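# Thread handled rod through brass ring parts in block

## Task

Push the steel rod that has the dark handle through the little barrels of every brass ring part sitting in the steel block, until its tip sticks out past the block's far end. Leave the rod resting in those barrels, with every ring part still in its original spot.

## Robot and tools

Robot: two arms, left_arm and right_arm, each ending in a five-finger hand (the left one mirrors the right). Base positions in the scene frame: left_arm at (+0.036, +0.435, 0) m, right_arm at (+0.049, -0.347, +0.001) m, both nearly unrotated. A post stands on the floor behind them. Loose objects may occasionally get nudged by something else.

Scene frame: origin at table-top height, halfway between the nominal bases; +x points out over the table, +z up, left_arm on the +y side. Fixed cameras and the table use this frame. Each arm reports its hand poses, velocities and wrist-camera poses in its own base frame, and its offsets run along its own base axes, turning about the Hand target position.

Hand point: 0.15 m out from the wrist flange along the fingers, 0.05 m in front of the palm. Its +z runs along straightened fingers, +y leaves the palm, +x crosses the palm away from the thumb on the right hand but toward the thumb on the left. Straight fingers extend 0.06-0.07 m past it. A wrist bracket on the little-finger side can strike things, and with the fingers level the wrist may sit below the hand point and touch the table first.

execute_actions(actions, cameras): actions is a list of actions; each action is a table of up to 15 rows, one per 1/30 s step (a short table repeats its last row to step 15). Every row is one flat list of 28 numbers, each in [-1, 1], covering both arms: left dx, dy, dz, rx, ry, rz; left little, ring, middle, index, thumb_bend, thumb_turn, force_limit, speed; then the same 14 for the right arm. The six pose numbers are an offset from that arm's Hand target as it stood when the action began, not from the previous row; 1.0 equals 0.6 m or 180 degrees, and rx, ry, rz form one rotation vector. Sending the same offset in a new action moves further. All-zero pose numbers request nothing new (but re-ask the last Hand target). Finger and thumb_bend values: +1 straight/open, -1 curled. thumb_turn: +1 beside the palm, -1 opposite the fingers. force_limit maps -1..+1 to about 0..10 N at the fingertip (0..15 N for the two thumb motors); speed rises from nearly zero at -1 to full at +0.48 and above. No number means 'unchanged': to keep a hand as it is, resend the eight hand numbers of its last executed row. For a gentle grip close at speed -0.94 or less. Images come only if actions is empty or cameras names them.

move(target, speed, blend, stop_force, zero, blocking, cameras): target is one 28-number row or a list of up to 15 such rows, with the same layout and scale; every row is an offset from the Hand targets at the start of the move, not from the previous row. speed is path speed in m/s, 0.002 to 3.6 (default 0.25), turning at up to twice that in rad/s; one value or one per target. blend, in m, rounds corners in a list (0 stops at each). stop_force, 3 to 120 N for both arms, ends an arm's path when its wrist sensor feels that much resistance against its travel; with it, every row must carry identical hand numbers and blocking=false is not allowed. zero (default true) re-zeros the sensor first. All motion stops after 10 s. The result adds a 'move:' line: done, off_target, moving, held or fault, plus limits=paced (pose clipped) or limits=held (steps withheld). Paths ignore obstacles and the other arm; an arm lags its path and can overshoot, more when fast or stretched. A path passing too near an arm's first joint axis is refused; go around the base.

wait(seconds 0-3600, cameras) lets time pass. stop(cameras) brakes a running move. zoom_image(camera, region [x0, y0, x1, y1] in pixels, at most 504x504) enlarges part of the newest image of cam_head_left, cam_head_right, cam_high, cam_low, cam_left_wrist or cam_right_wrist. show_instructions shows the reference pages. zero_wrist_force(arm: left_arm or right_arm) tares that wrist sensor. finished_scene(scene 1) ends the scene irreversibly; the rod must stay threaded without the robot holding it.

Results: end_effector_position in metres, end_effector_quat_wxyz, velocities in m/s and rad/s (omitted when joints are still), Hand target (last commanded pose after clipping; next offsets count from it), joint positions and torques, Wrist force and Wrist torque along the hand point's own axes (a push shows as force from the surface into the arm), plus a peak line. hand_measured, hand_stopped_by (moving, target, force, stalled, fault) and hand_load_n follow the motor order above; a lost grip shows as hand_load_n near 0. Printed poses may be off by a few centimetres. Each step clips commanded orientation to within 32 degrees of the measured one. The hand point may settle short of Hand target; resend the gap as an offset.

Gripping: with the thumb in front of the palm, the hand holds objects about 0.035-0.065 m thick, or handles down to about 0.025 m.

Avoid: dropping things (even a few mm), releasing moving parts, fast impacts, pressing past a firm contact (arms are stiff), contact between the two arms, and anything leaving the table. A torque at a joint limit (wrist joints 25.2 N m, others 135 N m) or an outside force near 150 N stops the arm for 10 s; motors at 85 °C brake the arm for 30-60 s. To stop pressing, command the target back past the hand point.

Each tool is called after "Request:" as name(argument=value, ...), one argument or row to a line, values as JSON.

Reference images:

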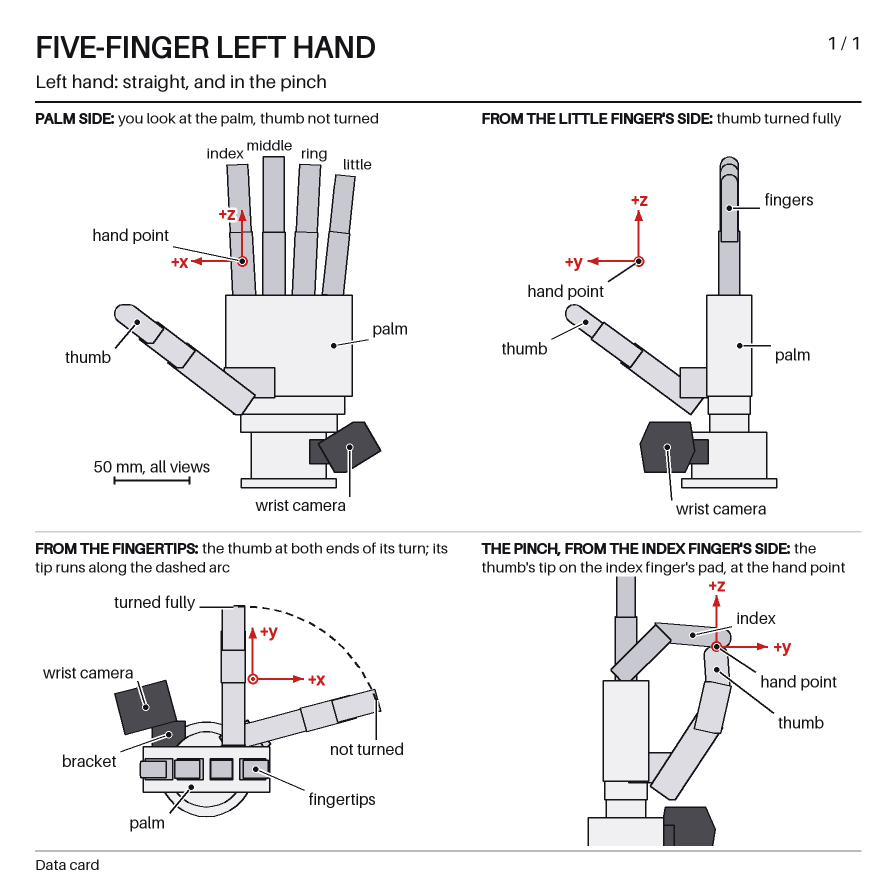

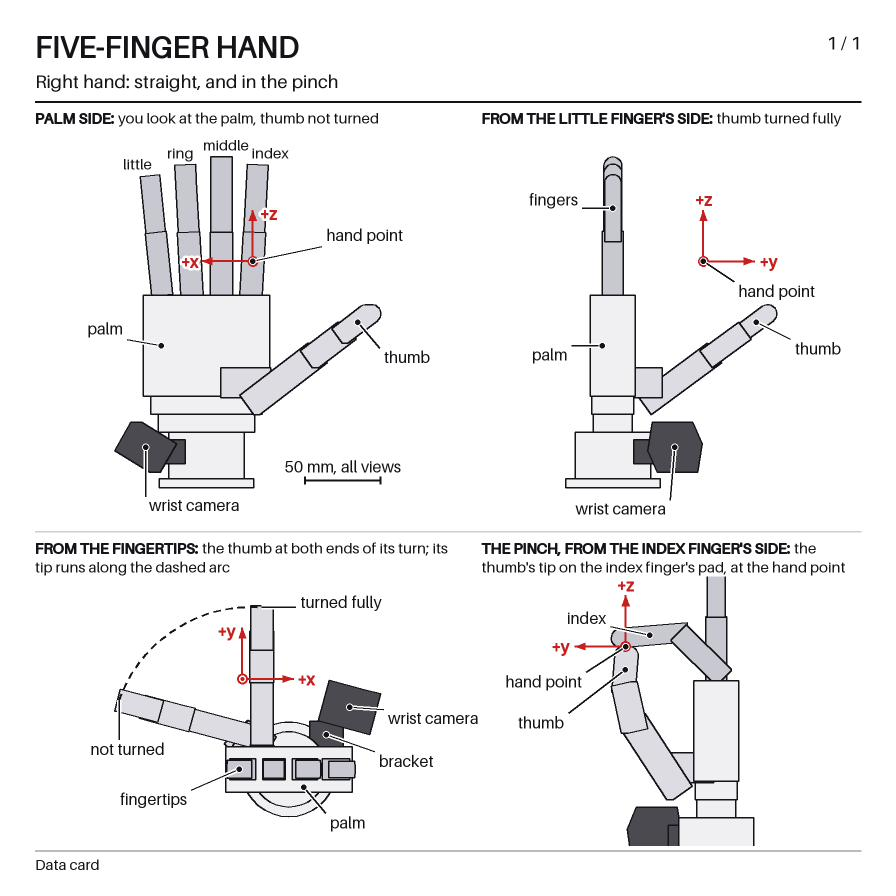

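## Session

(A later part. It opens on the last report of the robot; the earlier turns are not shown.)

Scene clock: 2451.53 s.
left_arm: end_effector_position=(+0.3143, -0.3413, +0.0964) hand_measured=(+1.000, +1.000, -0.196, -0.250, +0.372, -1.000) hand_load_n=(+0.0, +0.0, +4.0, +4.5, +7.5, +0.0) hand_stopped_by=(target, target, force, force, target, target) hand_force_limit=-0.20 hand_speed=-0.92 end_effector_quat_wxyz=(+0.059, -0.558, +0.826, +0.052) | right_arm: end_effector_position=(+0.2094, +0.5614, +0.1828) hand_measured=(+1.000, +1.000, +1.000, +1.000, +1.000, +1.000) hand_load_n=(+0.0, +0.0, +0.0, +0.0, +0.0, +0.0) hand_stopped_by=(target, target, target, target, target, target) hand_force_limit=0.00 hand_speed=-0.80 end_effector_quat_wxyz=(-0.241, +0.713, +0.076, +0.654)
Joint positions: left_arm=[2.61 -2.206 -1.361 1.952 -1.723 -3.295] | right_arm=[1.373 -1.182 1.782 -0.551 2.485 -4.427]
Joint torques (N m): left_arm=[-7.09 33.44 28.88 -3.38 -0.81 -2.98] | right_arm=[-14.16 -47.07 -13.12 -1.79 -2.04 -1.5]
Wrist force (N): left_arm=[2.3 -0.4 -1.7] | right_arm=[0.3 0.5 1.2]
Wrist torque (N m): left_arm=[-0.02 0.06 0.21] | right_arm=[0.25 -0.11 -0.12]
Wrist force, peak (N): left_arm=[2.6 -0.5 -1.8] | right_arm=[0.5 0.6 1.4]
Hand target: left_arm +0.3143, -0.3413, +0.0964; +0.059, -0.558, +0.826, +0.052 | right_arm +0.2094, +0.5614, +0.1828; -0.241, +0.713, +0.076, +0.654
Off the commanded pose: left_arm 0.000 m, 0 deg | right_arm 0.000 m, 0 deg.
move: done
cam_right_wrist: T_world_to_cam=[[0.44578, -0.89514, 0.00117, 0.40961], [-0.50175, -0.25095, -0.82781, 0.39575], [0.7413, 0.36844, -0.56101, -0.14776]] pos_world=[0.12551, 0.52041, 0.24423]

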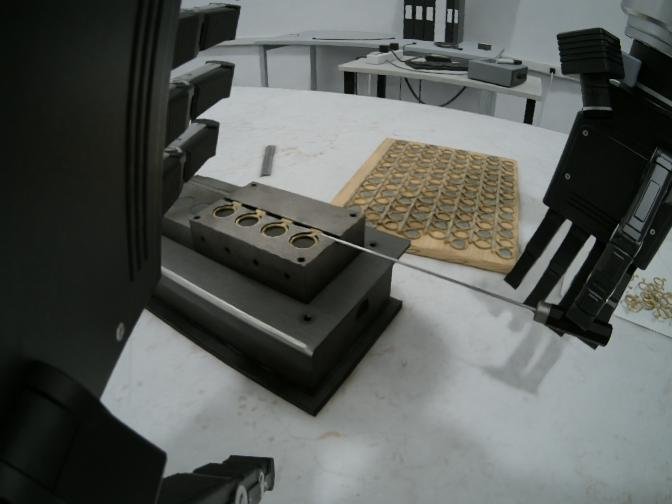

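Request:
move(
  target=[0.0029,0.0198,0,0,0,0,1,1,-0.35,-0.35,0.37,-1,-0.2,-0.92,0,0,0,0,0,0,1,1,1,1,1,1,0,-0.8],
  speed=0.008,
  stop_force=3,
  cameras=["cam_right_wrist"],
)

Request:
zoom_image(
  camera="cam_right_wrist",
  region=[220, 190, 350, 260],
)

Scene clock: 2464.93 s.
left_arm: end_effector_position=(+0.3160, -0.3294, +0.0964) hand_measured=(+1.000, +1.000, -0.196, -0.250, +0.372, -1.000) hand_load_n=(+0.0, +0.0, +4.0, +4.5, +7.5, +0.0) hand_stopped_by=(target, target, force, force, target, target) hand_force_limit=-0.20 hand_speed=-0.92 end_effector_quat_wxyz=(+0.059, -0.558, +0.826, +0.052) | right_arm: end_effector_position=(+0.2094, +0.5614, +0.1828) hand_measured=(+1.000, +1.000, +1.000, +1.000, +1.000, +1.000) hand_load_n=(+0.0, +0.0, +0.0, +0.0, +0.0, +0.0) hand_stopped_by=(target, target, target, target, target, target) hand_force_limit=0.00 hand_speed=-0.80 end_effector_quat_wxyz=(-0.241, +0.713, +0.076, +0.654)
Joint positions: left_arm=[2.632 -2.19 -1.388 1.966 -1.724 -3.273] | right_arm=[1.373 -1.182 1.782 -0.551 2.485 -4.427]
Joint torques (N m): left_arm=[-7.55 30.97 27.52 -3.39 -0.94 -3.16] | right_arm=[-12.81 -46.97 -13.06 -1.62 -2.07 -1.44]
Wrist force (N): left_arm=[2.3 -0.5 -1.5] | right_arm=[0.4 0.6 1.1]
Wrist torque (N m): left_arm=[-0.01 0.07 0.21] | right_arm=[0.26 -0.13 -0.11]
Wrist force, peak (N): left_arm=[2.8 -0.5 -1.8] | right_arm=[0.4 0.4 1.6]
Hand target: left_arm +0.3160, -0.3294, +0.0964; +0.059, -0.558, +0.826, +0.052 | right_arm +0.2094, +0.5614, +0.1828; -0.241, +0.713, +0.076, +0.654
Off the commanded pose: left_arm 0.000 m, 0 deg | right_arm 0.000 m, 0 deg.
move: done
cam_right_wrist: T_world_to_cam=[[0.44578, -0.89514, 0.00117, 0.40961], [-0.50175, -0.25095, -0.82781, 0.39575], [0.7413, 0.36844, -0.56101, -0.14776]] pos_world=[0.12551, 0.52041, 0.24423]

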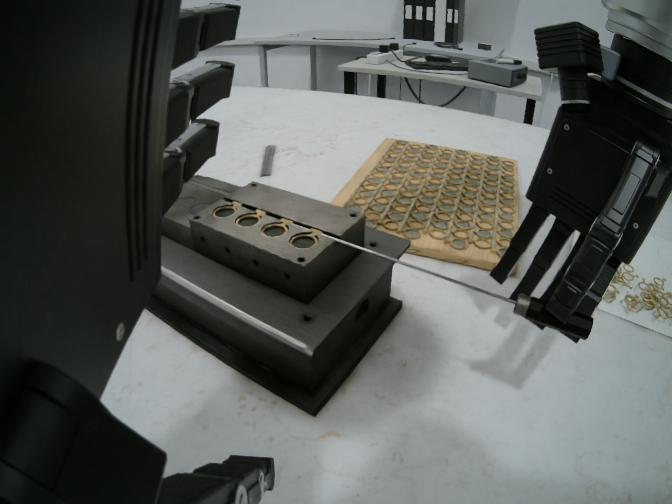

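Scaled by 3.877 from the camera's image (finer frame: 960x720).

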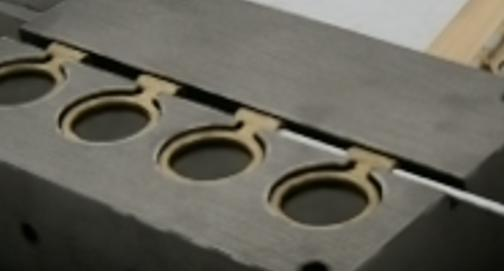

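Request:
move(
  target=[0.0022,0.0148,0,0,0,0,1,1,-0.35,-0.35,0.37,-1,-0.2,-0.92,0,0,0,0,0,0,1,1,1,1,1,1,0,-0.8],
  speed=0.008,
  stop_force=3,
  cameras=["cam_right_wrist"],
)

Request:
zoom_image(
  camera="cam_right_wrist",
  region=[250, 200, 300, 238],
)

Scene clock: 2471.97 s.
left_arm: end_effector_position=(+0.3173, -0.3205, +0.0964) hand_measured=(+1.000, +1.000, -0.196, -0.250, +0.372, -1.000) hand_load_n=(-0.5, +0.0, +4.0, +4.5, +7.5, +0.0) hand_stopped_by=(target, target, force, force, target, target) hand_force_limit=-0.20 hand_speed=-0.92 end_effector_quat_wxyz=(+0.059, -0.558, +0.826, +0.052) | right_arm: end_effector_position=(+0.2094, +0.5614, +0.1828) hand_measured=(+1.000, +1.000, +1.000, +1.000, +1.000, +1.000) hand_load_n=(+0.0, +0.0, +0.0, +0.0, +0.0, +0.0) hand_stopped_by=(target, target, target, target, target, target) hand_force_limit=0.00 hand_speed=-0.80 end_effector_quat_wxyz=(-0.241, +0.713, +0.076, +0.654)
Joint positions: left_arm=[2.648 -2.178 -1.407 1.976 -1.724 -3.256] | right_arm=[1.373 -1.182 1.782 -0.551 2.485 -4.427]
Joint torques (N m): left_arm=[-7.08 31.72 29.42 -3.29 -0.8 -3.04] | right_arm=[-12.93 -46.85 -13.3 -1.52 -2.18 -1.43]
Wrist force (N): left_arm=[2.4 -0.6 -1.7] | right_arm=[0.2 0.6 1.3]
Wrist torque (N m): left_arm=[-0.02 0.05 0.24] | right_arm=[0.26 -0.11 -0.12]
Wrist force, peak (N): left_arm=[2.6 -0.6 -2.0] | right_arm=[0.4 0.7 1.4]
Hand target: left_arm +0.3173, -0.3205, +0.0964; +0.059, -0.558, +0.826, +0.052 | right_arm +0.2094, +0.5614, +0.1828; -0.241, +0.713, +0.076, +0.654
Off the commanded pose: left_arm 0.000 m, 0 deg | right_arm 0.000 m, 0 deg.
move: done
cam_right_wrist: T_world_to_cam=[[0.44578, -0.89514, 0.00117, 0.40961], [-0.50175, -0.25095, -0.82781, 0.39575], [0.7413, 0.36844, -0.56101, -0.14776]] pos_world=[0.12551, 0.52041, 0.24423]

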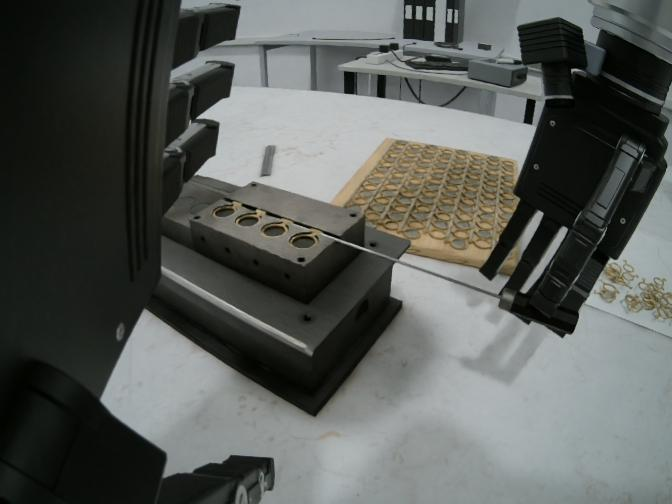

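Scaled by 10.080 from the camera's image (finer frame: 960x720).

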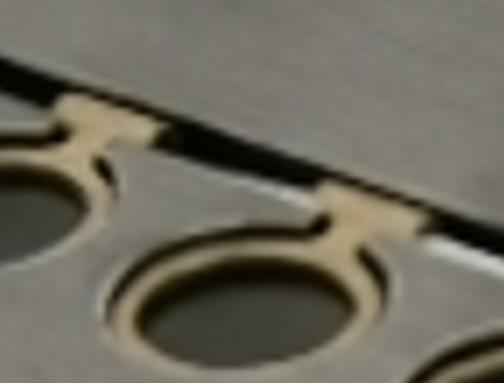

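Request:
move(
  target=[0.0024,0.0165,0,0,0,0,1,1,-0.35,-0.35,0.37,-1,-0.2,-0.92,0,0,0,0,0,0,1,1,1,1,1,1,0,-0.8],
  speed=0.008,
  stop_force=3,
  cameras=["cam_right_wrist"],
)

Request:
zoom_image(
  camera="cam_right_wrist",
  region=[250, 200, 300, 238],
)

Scene clock: 2484.63 s.
left_arm: end_effector_position=(+0.3188, -0.3106, +0.0964) hand_measured=(+1.000, +1.000, -0.196, -0.250, +0.372, -1.000) hand_load_n=(+0.0, +0.0, +4.0, +4.0, +7.5, +0.0) hand_stopped_by=(target, target, force, force, target, target) hand_force_limit=-0.20 hand_speed=-0.92 end_effector_quat_wxyz=(+0.059, -0.558, +0.826, +0.052) | right_arm: end_effector_position=(+0.2094, +0.5614, +0.1828) hand_measured=(+1.000, +1.000, +1.000, +1.000, +1.000, +1.000) hand_load_n=(+0.0, +0.0, +0.0, +0.0, +0.0, +0.0) hand_stopped_by=(target, target, target, target, target, target) hand_force_limit=0.00 hand_speed=-0.80 end_effector_quat_wxyz=(-0.241, +0.713, +0.076, +0.654)
Joint positions: left_arm=[2.668 -2.165 -1.428 1.987 -1.725 -3.237] | right_arm=[1.373 -1.182 1.782 -0.551 2.485 -4.427]
Joint torques (N m): left_arm=[-7.72 31.42 29 -3.38 -1.03 -2.83] | right_arm=[-13.13 -46.13 -13.48 -1.56 -1.93 -1.55]
Wrist force (N): left_arm=[2.1 -0.6 -2.0] | right_arm=[0.4 0.5 1.2]
Wrist torque (N m): left_arm=[0.01 0.09 0.22] | right_arm=[0.24 -0.13 -0.12]
Wrist force, peak (N): left_arm=[2.6 -0.7 -2.2] | right_arm=[0.3 0.6 1.5]
Hand target: left_arm +0.3188, -0.3106, +0.0964; +0.059, -0.558, +0.826, +0.052 | right_arm +0.2094, +0.5614, +0.1828; -0.241, +0.713, +0.076, +0.654
Off the commanded pose: left_arm 0.000 m, 0 deg | right_arm 0.000 m, 0 deg.
move: done
cam_right_wrist: T_world_to_cam=[[0.44578, -0.89514, 0.00117, 0.40961], [-0.50175, -0.25095, -0.82781, 0.39575], [0.7413, 0.36844, -0.56101, -0.14776]] pos_world=[0.12551, 0.52041, 0.24423]

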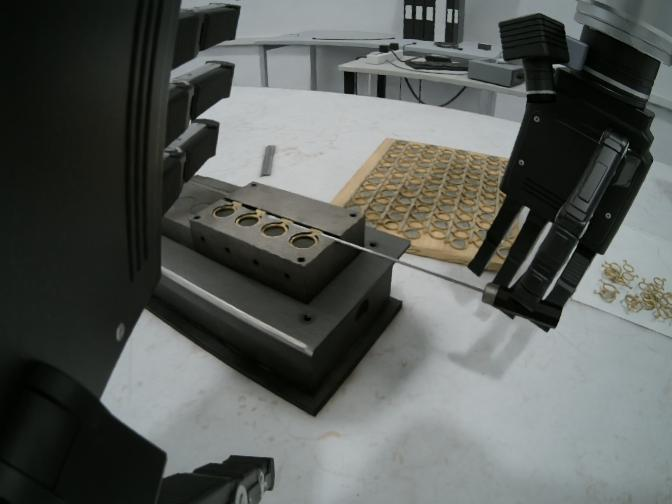

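Scaled by 10.080 from the camera's image (finer frame: 960x720).

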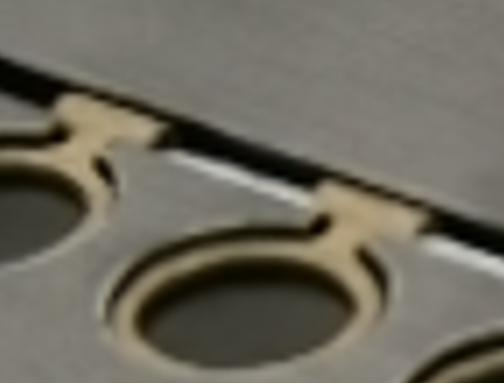

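Request:
move(
  target=[0.0024,0.0165,0,0,0,0,1,1,-0.35,-0.35,0.37,-1,-0.2,-0.92,0,0,0,0,0,0,1,1,1,1,1,1,0,-0.8],
  speed=0.008,
  stop_force=3,
  cameras=["cam_right_wrist"],
)

Request:
zoom_image(
  camera="cam_right_wrist",
  region=[220, 190, 290, 240],
)

Scene clock: 2492.40 s.
left_arm: end_effector_position=(+0.3202, -0.3007, +0.0964) hand_measured=(+1.000, +1.000, -0.196, -0.250, +0.372, -1.000) hand_load_n=(+0.0, +0.0, +4.0, +4.5, +7.5, +0.0) hand_stopped_by=(target, target, force, force, target, target) hand_force_limit=-0.20 hand_speed=-0.92 end_effector_quat_wxyz=(+0.059, -0.558, +0.826, +0.052) | right_arm: end_effector_position=(+0.2094, +0.5614, +0.1828) hand_measured=(+1.000, +1.000, +1.000, +1.000, +1.000, +1.000) hand_load_n=(+0.0, +0.0, +0.0, +0.0, +0.0, +0.0) hand_stopped_by=(target, target, target, target, target, target) hand_force_limit=0.00 hand_speed=-0.80 end_effector_quat_wxyz=(-0.241, +0.713, +0.076, +0.654)
Joint positions: left_arm=[2.687 -2.153 -1.448 1.997 -1.726 -3.217] | right_arm=[1.373 -1.182 1.782 -0.551 2.485 -4.427]
Joint torques (N m): left_arm=[-6.76 31.51 29.21 -3.57 -1.05 -2.88] | right_arm=[-12.78 -46.03 -13.5 -1.58 -2.12 -1.43]
Wrist force (N): left_arm=[2.6 -0.8 -2.5] | right_arm=[0.5 0.4 1.0]
Wrist torque (N m): left_arm=[0.02 0.05 0.24] | right_arm=[0.25 -0.13 -0.11]
Wrist force, peak (N): left_arm=[3.1 -0.9 -2.6] | right_arm=[0.4 0.8 1.5]
Hand target: left_arm +0.3202, -0.3007, +0.0964; +0.059, -0.558, +0.826, +0.052 | right_arm +0.2094, +0.5614, +0.1828; -0.241, +0.713, +0.076, +0.654
Off the commanded pose: left_arm 0.000 m, 0 deg | right_arm 0.000 m, 0 deg.
move: done
cam_right_wrist: T_world_to_cam=[[0.44578, -0.89514, 0.00117, 0.40961], [-0.50175, -0.25095, -0.82781, 0.39575], [0.7413, 0.36844, -0.56101, -0.14776]] pos_world=[0.12551, 0.52041, 0.24423]

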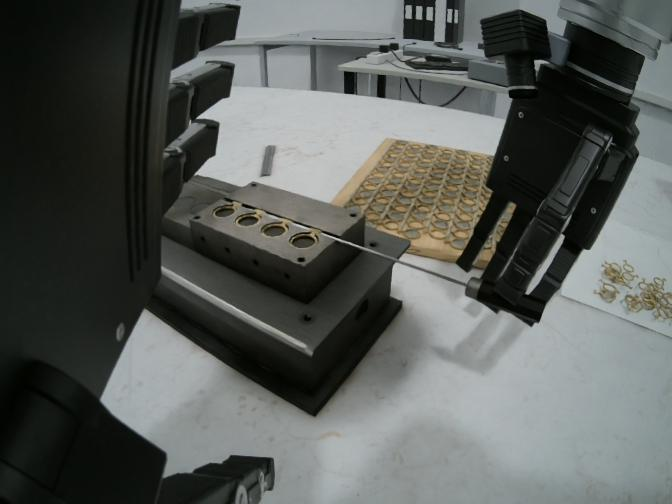

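Scaled by 7.200 from the camera's image (finer frame: 960x720).

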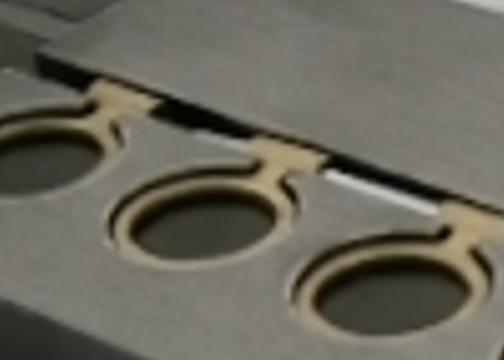

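Request:
move(
  target=[0,0,0,0,0,0,-0.95,-0.95,-0.35,-0.35,0.37,-1,-0.2,-0.3,0,0,0,0,0,0,1,1,1,1,1,1,0,-0.8],
  speed=0.008,
  cameras=["cam_right_wrist","cam_left_wrist"],
)

Scene clock: 2515.67 s.
left_arm: end_effector_position=(+0.3202, -0.3007, +0.0964) hand_measured=(-0.950, -0.950, -0.196, -0.250, +0.372, -1.000) hand_load_n=(+0.0, +0.0, +4.0, +4.0, +7.5, +0.0) hand_stopped_by=(target, target, force, force, target, target) hand_force_limit=-0.20 hand_speed=-0.30 end_effector_quat_wxyz=(+0.059, -0.558, +0.826, +0.052) | right_arm: end_effector_position=(+0.2094, +0.5614, +0.1828) hand_measured=(+1.000, +1.000, +1.000, +1.000, +1.000, +1.000) hand_load_n=(+0.0, +0.0, +0.0, +0.0, +0.0, +0.0) hand_stopped_by=(target, target, target, target, target, target) hand_force_limit=0.00 hand_speed=-0.80 end_effector_quat_wxyz=(-0.241, +0.713, +0.076, +0.654)
Joint positions: left_arm=[2.687 -2.153 -1.448 1.997 -1.726 -3.217] | right_arm=[1.373 -1.182 1.782 -0.551 2.485 -4.427]
Joint torques (N m): left_arm=[-6.13 30.99 28.38 -3.3 0.19 -3] | right_arm=[-13.07 -46.3 -13.39 -1.47 -2.06 -1.52]
Wrist force (N): left_arm=[2.8 -0.8 -2.1] | right_arm=[0.3 0.7 1.4]
Wrist torque (N m): left_arm=[0.01 0.04 0.24] | right_arm=[0.27 -0.11 -0.12]
Wrist force, peak (N): left_arm=[3.1 -0.7 -2.3] | right_arm=[0.4 0.8 1.4]
Hand target: left_arm +0.3202, -0.3007, +0.0964; +0.059, -0.558, +0.826, +0.052 | right_arm +0.2094, +0.5614, +0.1828; -0.241, +0.713, +0.076, +0.654
Off the commanded pose: left_arm 0.000 m, 0 deg | right_arm 0.000 m, 0 deg.
move: done
cam_left_wrist: T_world_to_cam=[[0.81495, -0.56835, -0.11333, -0.41056], [-0.50067, -0.78894, 0.35624, -0.11088], [-0.29187, -0.23357, -0.9275, 0.22621]] pos_world=[0.34509, -0.26798, 0.20278]
cam_right_wrist: T_world_to_cam=[[0.44578, -0.89514, 0.00117, 0.40961], [-0.50175, -0.25095, -0.82781, 0.39575], [0.7413, 0.36844, -0.56101, -0.14776]] pos_world=[0.12551, 0.52041, 0.24423]
Images, in order (width x height): cam_left_wrist 672x504, cam_right_wrist 672x504.

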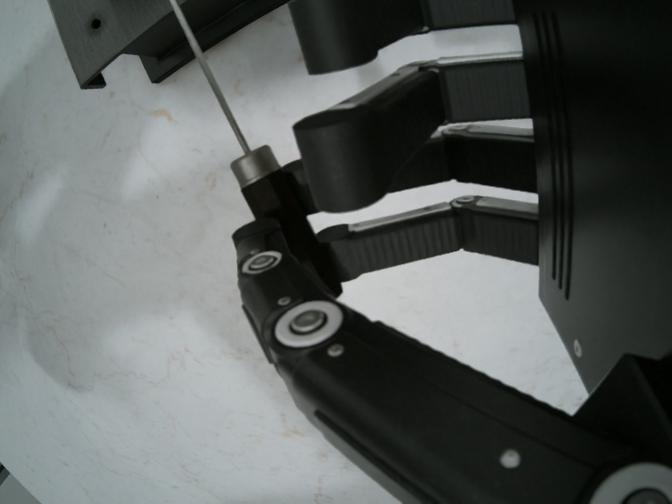

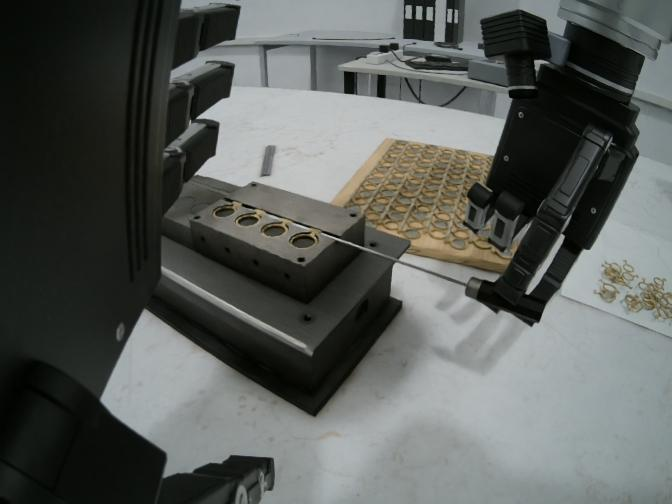

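Request:
move(
  target=[0.0024,0.0165,0,0,0,0,-0.95,-0.95,-0.35,-0.35,0.37,-1,-0.2,-0.3,0,0,0,0,0,0,1,1,1,1,1,1,0,-0.8],
  speed=0.008,
  stop_force=3,
  cameras=["cam_right_wrist"],
)

Request:
zoom_image(
  camera="cam_right_wrist",
  region=[220, 190, 290, 240],
)

Scene clock: 2523.87 s.
left_arm: end_effector_position=(+0.3205, -0.2986, +0.0964) hand_measured=(-0.950, -0.950, -0.196, -0.250, +0.372, -1.000) hand_load_n=(+0.0, +0.5, +4.0, +4.0, +7.5, +0.0) hand_stopped_by=(target, target, force, force, target, target) hand_force_limit=-0.20 hand_speed=-0.30 end_effector_quat_wxyz=(+0.059, -0.558, +0.826, +0.052) | right_arm: end_effector_position=(+0.2094, +0.5614, +0.1828) hand_measured=(+1.000, +1.000, +1.000, +1.000, +1.000, +1.000) hand_load_n=(+0.0, +0.0, +0.0, +0.0, +0.0, +0.0) hand_stopped_by=(target, target, target, target, target, target) hand_force_limit=0.00 hand_speed=-0.80 end_effector_quat_wxyz=(-0.241, +0.713, +0.076, +0.654)
Joint positions: left_arm=[2.691 -2.15 -1.452 2 -1.726 -3.213] | right_arm=[1.373 -1.182 1.782 -0.551 2.485 -4.427]
Joint torques (N m): left_arm=[-6.4 31.35 27.43 -3.69 0.15 -2.81] | right_arm=[-13.42 -45.87 -12.97 -1.45 -2.11 -1.47]
Wrist force (N): left_arm=[2.9 -0.5 -1.8] | right_arm=[0.2 0.4 1.2]
Wrist torque (N m): left_arm=[0.07 0.05 0.27] | right_arm=[0.24 -0.10 -0.13]
Wrist force, peak (N): left_arm=[5.9 -2.5 -2.5] | right_arm=[0.2 0.6 1.5]
Hand target: left_arm +0.3205, -0.2986, +0.0964; +0.059, -0.558, +0.826, +0.052 (not the last commanded pose) | right_arm +0.2094, +0.5614, +0.1828; -0.241, +0.713, +0.076, +0.654
Off the commanded pose: left_arm 0.008 m, 0 deg | right_arm 0.000 m, 0 deg.
move: contact (left_arm)
cam_right_wrist: T_world_to_cam=[[0.44578, -0.89514, 0.00117, 0.40961], [-0.50175, -0.25095, -0.82781, 0.39575], [0.7413, 0.36844, -0.56101, -0.14776]] pos_world=[0.12551, 0.52041, 0.24423]

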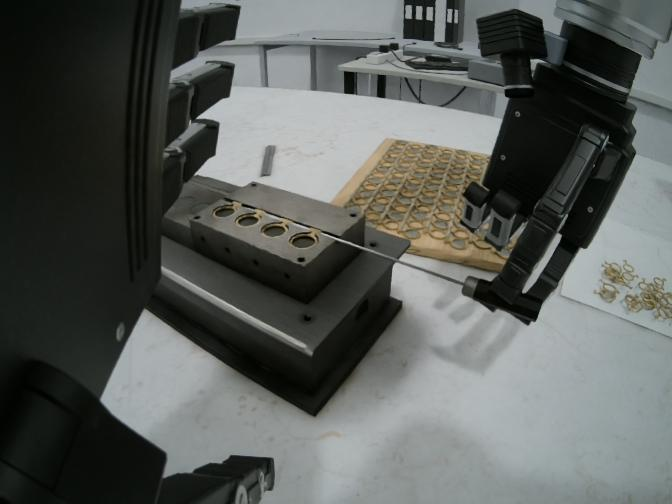

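Scaled by 7.200 from the camera's image (finer frame: 960x720).

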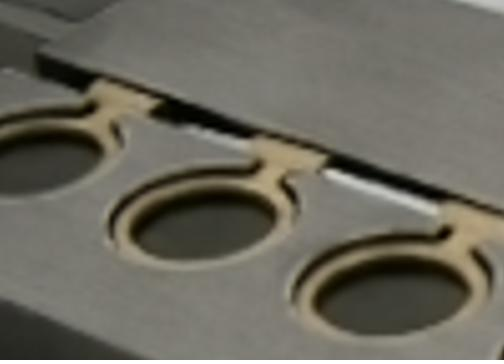

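Request:
zoom_image(
  camera="cam_right_wrist",
  region=[230, 195, 265, 221],
)

Request:
zoom_image(
  camera="cam_right_wrist",
  region=[400, 160, 600, 340],
)

Scaled by 14.400 from the camera's image (finer frame: 960x720).

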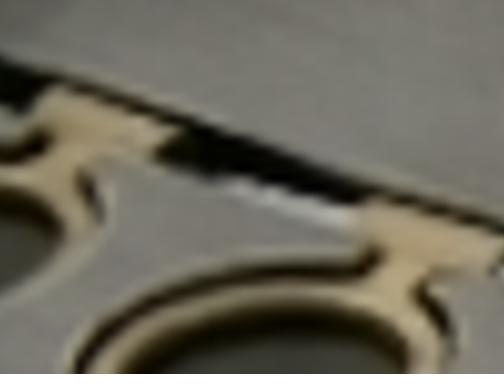

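Scaled by 2.520 from the camera's image (finer frame: 960x720).

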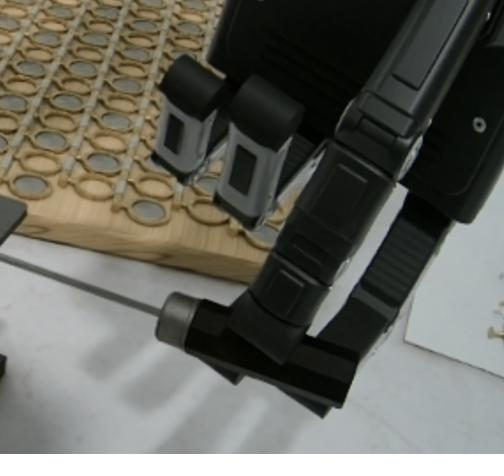

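Request:
zoom_image(
  camera="cam_right_wrist",
  region=[315, 220, 395, 280],
)

Request:
zoom_image(
  camera="cam_right_wrist",
  region=[395, 240, 475, 300],
)

Scaled by 6.300 from the camera's image (finer frame: 960x720).

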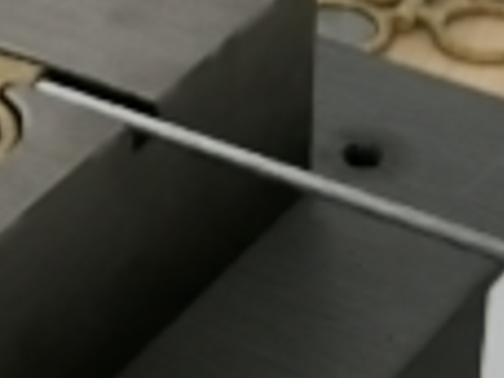

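Scaled by 6.300 from the camera's image (finer frame: 960x720).

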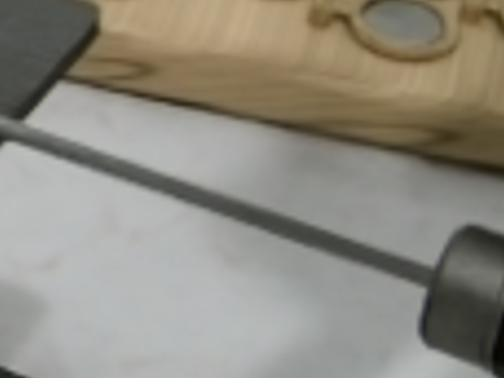

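Request:
move(
  target=[
    [-0.0004,-0.0025,0,0,0,0,-0.95,-0.95,-0.35,-0.35,0.37,-1,-0.2,-0.3,0,0,0,0,0,0,1,1,1,1,1,1,0,-0.8],
    [-0.0004,-0.0025,0.0030,-0.0040,0,0,-0.95,-0.95,-0.35,-0.35,0.37,-1,-0.2,-0.3,0,0,0,0,0,0,1,1,1,1,1,1,0,-0.8],
  ],
  speed=0.01,
)

Request:
move(
  target=[0.0017,0.0116,0,0,0,0,-0.95,-0.95,-0.35,-0.35,0.37,-1,-0.2,-0.3,0,0,0,0,0,0,1,1,1,1,1,1,0,-0.8],
  speed=0.008,
  stop_force=3,
  cameras=["cam_right_wrist"],
)

Request:
zoom_image(
  camera="cam_right_wrist",
  region=[230, 195, 265, 221],
)

Scene clock: 2646.80 s.
left_arm: end_effector_position=(+0.3203, -0.3001, +0.0982) hand_measured=(-0.950, -0.950, -0.196, -0.250, +0.372, -1.000) hand_load_n=(+0.0, +0.0, +4.0, +4.5, +7.5, +0.0) hand_stopped_by=(target, target, force, force, target, target) hand_force_limit=-0.20 hand_speed=-0.30 end_effector_quat_wxyz=(+0.056, -0.559, +0.826, +0.047) | right_arm: end_effector_position=(+0.2094, +0.5614, +0.1828) hand_measured=(+1.000, +1.000, +1.000, +1.000, +1.000, +1.000) hand_load_n=(+0.0, +0.0, +0.0, +0.0, +0.0, +0.0) hand_stopped_by=(target, target, target, target, target, target) hand_force_limit=0.00 hand_speed=-0.80 end_effector_quat_wxyz=(-0.241, +0.713, +0.076, +0.654)
Joint positions: left_arm=[2.694 -2.144 -1.454 2.002 -1.714 -3.209] | right_arm=[1.373 -1.182 1.782 -0.551 2.485 -4.427]
Joint torques (N m): left_arm=[-0.68 39.87 5.12 -1.68 -0.77 2.03] | right_arm=[-12.97 -46 -13.26 -1.5 -2.05 -1.48]
Wrist force (N): left_arm=[2.3 0.0 -2.0] | right_arm=[0.1 0.7 1.3]
Wrist torque (N m): left_arm=[0.09 0.09 0.19] | right_arm=[0.27 -0.09 -0.12]
Wrist force, peak (N): left_arm=[2.9 -0.5 -2.3] | right_arm=[0.3 0.7 1.5]
Hand target: left_arm +0.3203, -0.3001, +0.0982; +0.056, -0.559, +0.826, +0.047 | right_arm +0.2094, +0.5614, +0.1828; -0.241, +0.713, +0.076, +0.654
Off the commanded pose: left_arm 0.000 m, 0 deg | right_arm 0.000 m, 0 deg.
move: done

Scene clock: 2648.83 s.
left_arm: end_effector_position=(+0.3213, -0.2931, +0.0982) hand_measured=(-0.950, -0.950, -0.196, -0.250, +0.372, -1.000) hand_load_n=(+0.0, +0.5, +4.0, +4.5, +7.5, +0.0) hand_stopped_by=(target, target, force, force, target, target) hand_force_limit=-0.20 hand_speed=-0.30 end_effector_quat_wxyz=(+0.056, -0.559, +0.826, +0.047) | right_arm: end_effector_position=(+0.2094, +0.5614, +0.1828) hand_measured=(+1.000, +1.000, +1.000, +1.000, +1.000, +1.000) hand_load_n=(+0.0, +0.0, +0.0, +0.5, +0.0, +0.0) hand_stopped_by=(target, target, target, target, target, target) hand_force_limit=0.00 hand_speed=-0.80 end_effector_quat_wxyz=(-0.241, +0.713, +0.076, +0.654)
Joint positions: left_arm=[2.708 -2.136 -1.467 2.008 -1.715 -3.195] | right_arm=[1.373 -1.182 1.782 -0.551 2.485 -4.427]
Joint torques (N m): left_arm=[-6.76 29.9 27.73 -3.73 -2.13 -2.95] | right_arm=[-13.46 -45.97 -13.28 -1.31 -2.09 -1.46]
Wrist force (N): left_arm=[4.1 -1.5 -1.5] | right_arm=[0.3 0.5 1.4]
Wrist torque (N m): left_arm=[-0.05 -0.02 0.27] | right_arm=[0.22 -0.13 -0.12]
Wrist force, peak (N): left_arm=[4.9 -1.6 -2.4] | right_arm=[0.5 0.7 1.5]
Hand target: left_arm +0.3213, -0.2931, +0.0982; +0.056, -0.559, +0.826, +0.047 | right_arm +0.2094, +0.5614, +0.1828; -0.241, +0.713, +0.076, +0.654
Off the commanded pose: left_arm 0.000 m, 0 deg | right_arm 0.000 m, 0 deg.
move: done
cam_right_wrist: T_world_to_cam=[[0.44578, -0.89514, 0.00117, 0.40961], [-0.50175, -0.25095, -0.82781, 0.39575], [0.7413, 0.36844, -0.56101, -0.14776]] pos_world=[0.12551, 0.52041, 0.24423]

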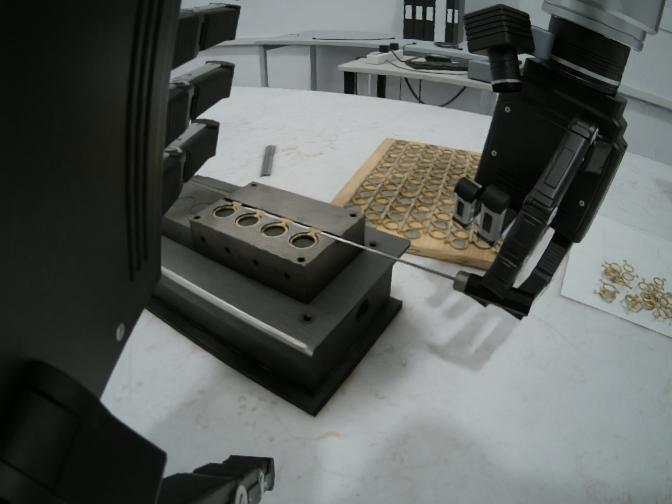

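Scaled by 14.400 from the camera's image (finer frame: 960x720).

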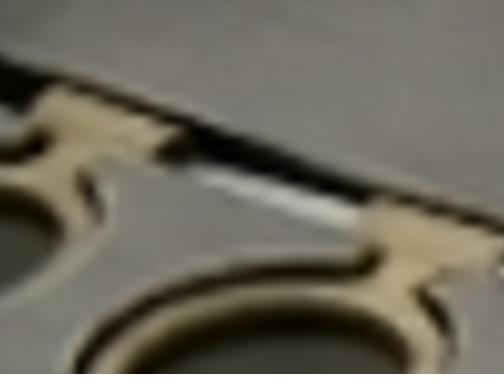

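Request:
move(
  target=[0.0025,0,0,0,0,0,-0.95,-0.95,-0.35,-0.35,0.37,-1,-0.2,-0.3,0,0,0,0,0,0,1,1,1,1,1,1,0,-0.8],
  speed=0.01,
  cameras=["cam_right_wrist"],
)

Request:
zoom_image(
  camera="cam_right_wrist",
  region=[230, 195, 265, 221],
)

Scene clock: 2659.30 s.
left_arm: end_effector_position=(+0.3229, -0.2932, +0.0982) hand_measured=(-0.950, -0.950, -0.196, -0.250, +0.372, -1.000) hand_load_n=(+0.0, +0.0, +4.0, +4.5, +7.5, +0.0) hand_stopped_by=(target, target, force, force, target, target) hand_force_limit=-0.20 hand_speed=-0.30 end_effector_quat_wxyz=(+0.056, -0.559, +0.826, +0.047) | right_arm: end_effector_position=(+0.2094, +0.5614, +0.1828) hand_measured=(+1.000, +1.000, +1.000, +1.000, +1.000, +1.000) hand_load_n=(+0.0, +0.0, +0.0, +0.0, +0.0, +0.0) hand_stopped_by=(target, target, target, target, target, target) hand_force_limit=0.00 hand_speed=-0.80 end_effector_quat_wxyz=(-0.241, +0.713, +0.076, +0.654)
Joint positions: left_arm=[2.709 -2.138 -1.463 2.007 -1.715 -3.194] | right_arm=[1.373 -1.182 1.782 -0.551 2.485 -4.427]
Joint torques (N m): left_arm=[3.79 47.21 3.72 -1.97 -1.7 2.32] | right_arm=[-12.78 -45.79 -14.29 -1.43 -1.99 -1.48]
Wrist force (N): left_arm=[2.9 0.2 -1.9] | right_arm=[0.3 0.6 1.3]
Wrist torque (N m): left_arm=[0.10 0.01 0.18] | right_arm=[0.25 -0.13 -0.12]
Wrist force, peak (N): left_arm=[4.0 -1.5 -2.8] | right_arm=[0.6 0.6 1.5]
Hand target: left_arm +0.3228, -0.2931, +0.0982; +0.056, -0.559, +0.826, +0.047 | right_arm +0.2094, +0.5614, +0.1828; -0.241, +0.713, +0.076, +0.654
Off the commanded pose: left_arm 0.000 m, 0 deg | right_arm 0.000 m, 0 deg.
move: done
cam_right_wrist: T_world_to_cam=[[0.44578, -0.89514, 0.00117, 0.40961], [-0.50175, -0.25095, -0.82781, 0.39575], [0.7413, 0.36844, -0.56101, -0.14776]] pos_world=[0.12551, 0.52041, 0.24423]

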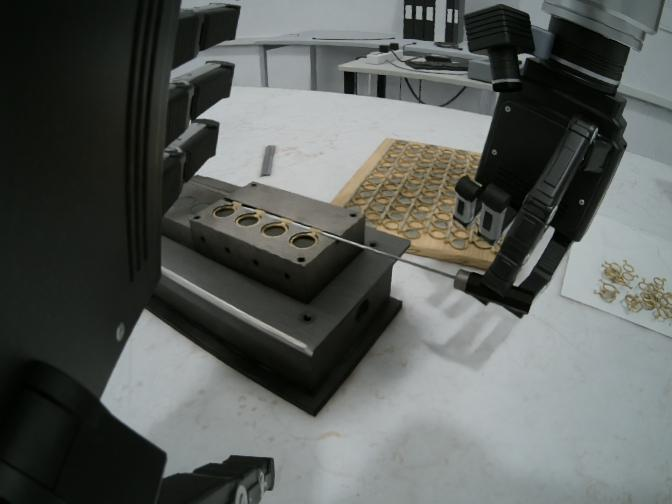

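Scaled by 14.400 from the camera's image (finer frame: 960x720).

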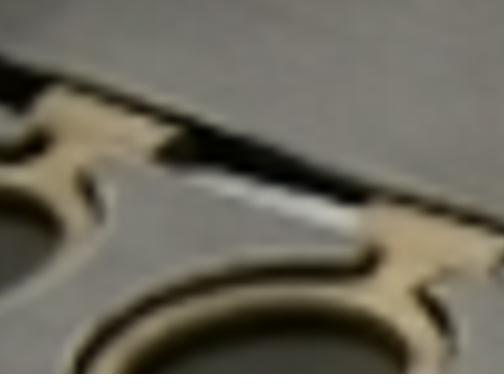

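Request:
move(
  target=[0.0017,0.0116,0,0,0,0,-0.95,-0.95,-0.35,-0.35,0.37,-1,-0.2,-0.3,0,0,0,0,0,0,1,1,1,1,1,1,0,-0.8],
  speed=0.008,
  stop_force=3.5,
  cameras=["cam_right_wrist"],
)

Request:
zoom_image(
  camera="cam_right_wrist",
  region=[215, 185, 265, 222],
)

Scene clock: 2667.70 s.
left_arm: end_effector_position=(+0.3238, -0.2862, +0.0982) hand_measured=(-0.950, -0.950, -0.196, -0.250, +0.372, -1.000) hand_load_n=(+0.0, +0.0, +4.0, +4.0, +7.5, +0.0) hand_stopped_by=(target, target, force, force, target, target) hand_force_limit=-0.20 hand_speed=-0.30 end_effector_quat_wxyz=(+0.056, -0.559, +0.826, +0.047) | right_arm: end_effector_position=(+0.2094, +0.5614, +0.1828) hand_measured=(+1.000, +1.000, +1.000, +1.000, +1.000, +1.000) hand_load_n=(+0.0, +0.0, +0.0, +0.0, +0.5, +0.0) hand_stopped_by=(target, target, target, target, target, target) hand_force_limit=0.00 hand_speed=-0.80 end_effector_quat_wxyz=(-0.241, +0.713, +0.076, +0.654)
Joint positions: left_arm=[2.724 -2.13 -1.476 2.014 -1.715 -3.18] | right_arm=[1.373 -1.182 1.782 -0.551 2.485 -4.427]
Joint torques (N m): left_arm=[-6.37 30.13 27.76 -3.39 -1.12 -2.89] | right_arm=[-12.98 -45.34 -13.37 -1.36 -2.06 -1.42]
Wrist force (N): left_arm=[2.6 0.2 -1.8] | right_arm=[0.3 0.6 1.1]
Wrist torque (N m): left_arm=[0.08 0.05 0.18] | right_arm=[0.26 -0.11 -0.12]
Wrist force, peak (N): left_arm=[2.7 0.3 -2.4] | right_arm=[0.7 0.6 1.5]
Hand target: left_arm +0.3238, -0.2862, +0.0982; +0.056, -0.559, +0.826, +0.047 | right_arm +0.2094, +0.5614, +0.1828; -0.241, +0.713, +0.076, +0.654
Off the commanded pose: left_arm 0.000 m, 0 deg | right_arm 0.000 m, 0 deg.
move: done
cam_right_wrist: T_world_to_cam=[[0.44578, -0.89514, 0.00117, 0.40961], [-0.50175, -0.25095, -0.82781, 0.39575], [0.7413, 0.36844, -0.56101, -0.14776]] pos_world=[0.12551, 0.52041, 0.24423]

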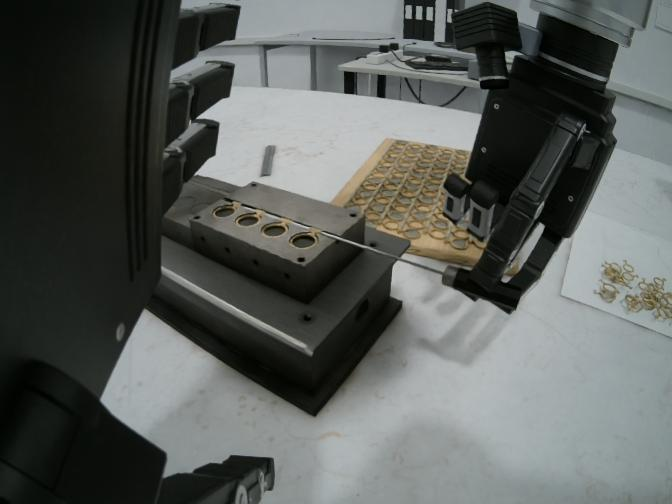

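Scaled by 10.080 from the camera's image (finer frame: 960x720).

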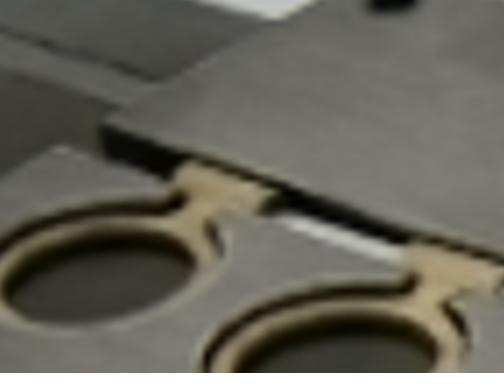

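Request:
move(
  target=[0.0024,0.0165,0,0,0,0,-0.95,-0.95,-0.35,-0.35,0.37,-1,-0.2,-0.3,0,0,0,0,0,0,1,1,1,1,1,1,0,-0.8],
  speed=0.008,
  stop_force=3.5,
  cameras=["cam_right_wrist","cam_left_wrist"],
)

Request:
zoom_image(
  camera="cam_right_wrist",
  region=[175, 170, 265, 230],
)

Scene clock: 2678.43 s.
left_arm: end_effector_position=(+0.3253, -0.2763, +0.0982) hand_measured=(-0.950, -0.950, -0.196, -0.250, +0.372, -1.000) hand_load_n=(+0.0, +0.0, +4.0, +4.5, +8.0, +0.0) hand_stopped_by=(target, target, force, force, target, target) hand_force_limit=-0.20 hand_speed=-0.30 end_effector_quat_wxyz=(+0.056, -0.559, +0.826, +0.047) | right_arm: end_effector_position=(+0.2094, +0.5614, +0.1828) hand_measured=(+1.000, +1.000, +1.000, +1.000, +1.000, +1.000) hand_load_n=(+0.0, +0.0, +0.0, +0.0, +0.0, +0.0) hand_stopped_by=(target, target, target, target, target, target) hand_force_limit=0.00 hand_speed=-0.80 end_effector_quat_wxyz=(-0.241, +0.713, +0.076, +0.654)
Joint positions: left_arm=[2.744 -2.118 -1.494 2.023 -1.716 -3.159] | right_arm=[1.373 -1.182 1.782 -0.551 2.485 -4.427]
Joint torques (N m): left_arm=[-7.47 29.83 28.54 -3.13 -1.05 -2.8] | right_arm=[-12.64 -45.81 -13.58 -1.27 -2.14 -1.49]
Wrist force (N): left_arm=[2.6 0.0 -1.7] | right_arm=[0.4 0.7 1.2]
Wrist torque (N m): left_arm=[0.04 0.04 0.19] | right_arm=[0.28 -0.13 -0.10]
Wrist force, peak (N): left_arm=[3.0 0.0 -2.2] | right_arm=[0.4 0.6 1.6]
Hand target: left_arm +0.3253, -0.2763, +0.0982; +0.056, -0.559, +0.826, +0.047 | right_arm +0.2094, +0.5614, +0.1828; -0.241, +0.713, +0.076, +0.654
Off the commanded pose: left_arm 0.000 m, 0 deg | right_arm 0.000 m, 0 deg.
move: done
cam_left_wrist: T_world_to_cam=[[0.81496, -0.56971, -0.10618, -0.40161], [-0.50065, -0.7844, 0.36616, -0.08945], [-0.29189, -0.24525, -0.92448, 0.23153]] pos_world=[0.35009, -0.24219, 0.20415]
cam_right_wrist: T_world_to_cam=[[0.44578, -0.89514, 0.00117, 0.40961], [-0.50175, -0.25095, -0.82781, 0.39575], [0.7413, 0.36844, -0.56101, -0.14776]] pos_world=[0.12551, 0.52041, 0.24423]
Images, in order (width x height): cam_left_wrist 672x504, cam_right_wrist 672x504.

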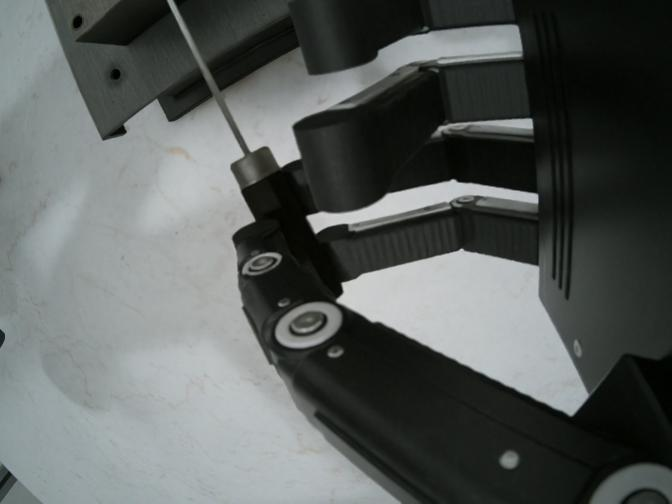

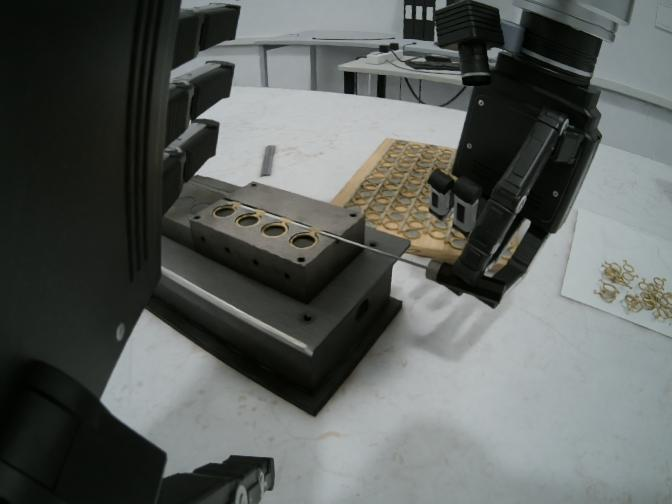

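Scaled by 5.600 from the camera's image (finer frame: 960x720).

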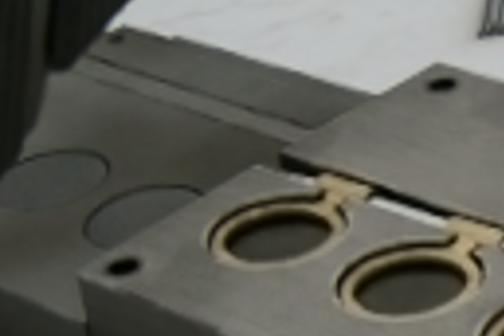

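Request:
zoom_image(
  camera="cam_right_wrist",
  region=[210, 185, 245, 211],
)

Scaled by 14.400 from the camera's image (finer frame: 960x720).

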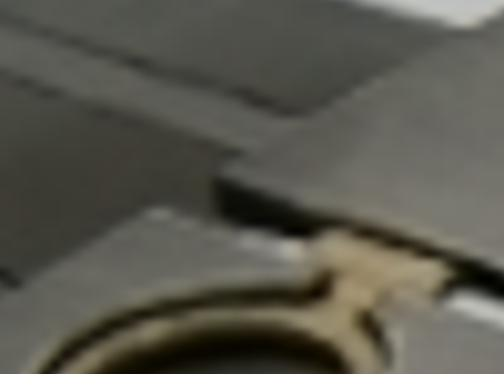

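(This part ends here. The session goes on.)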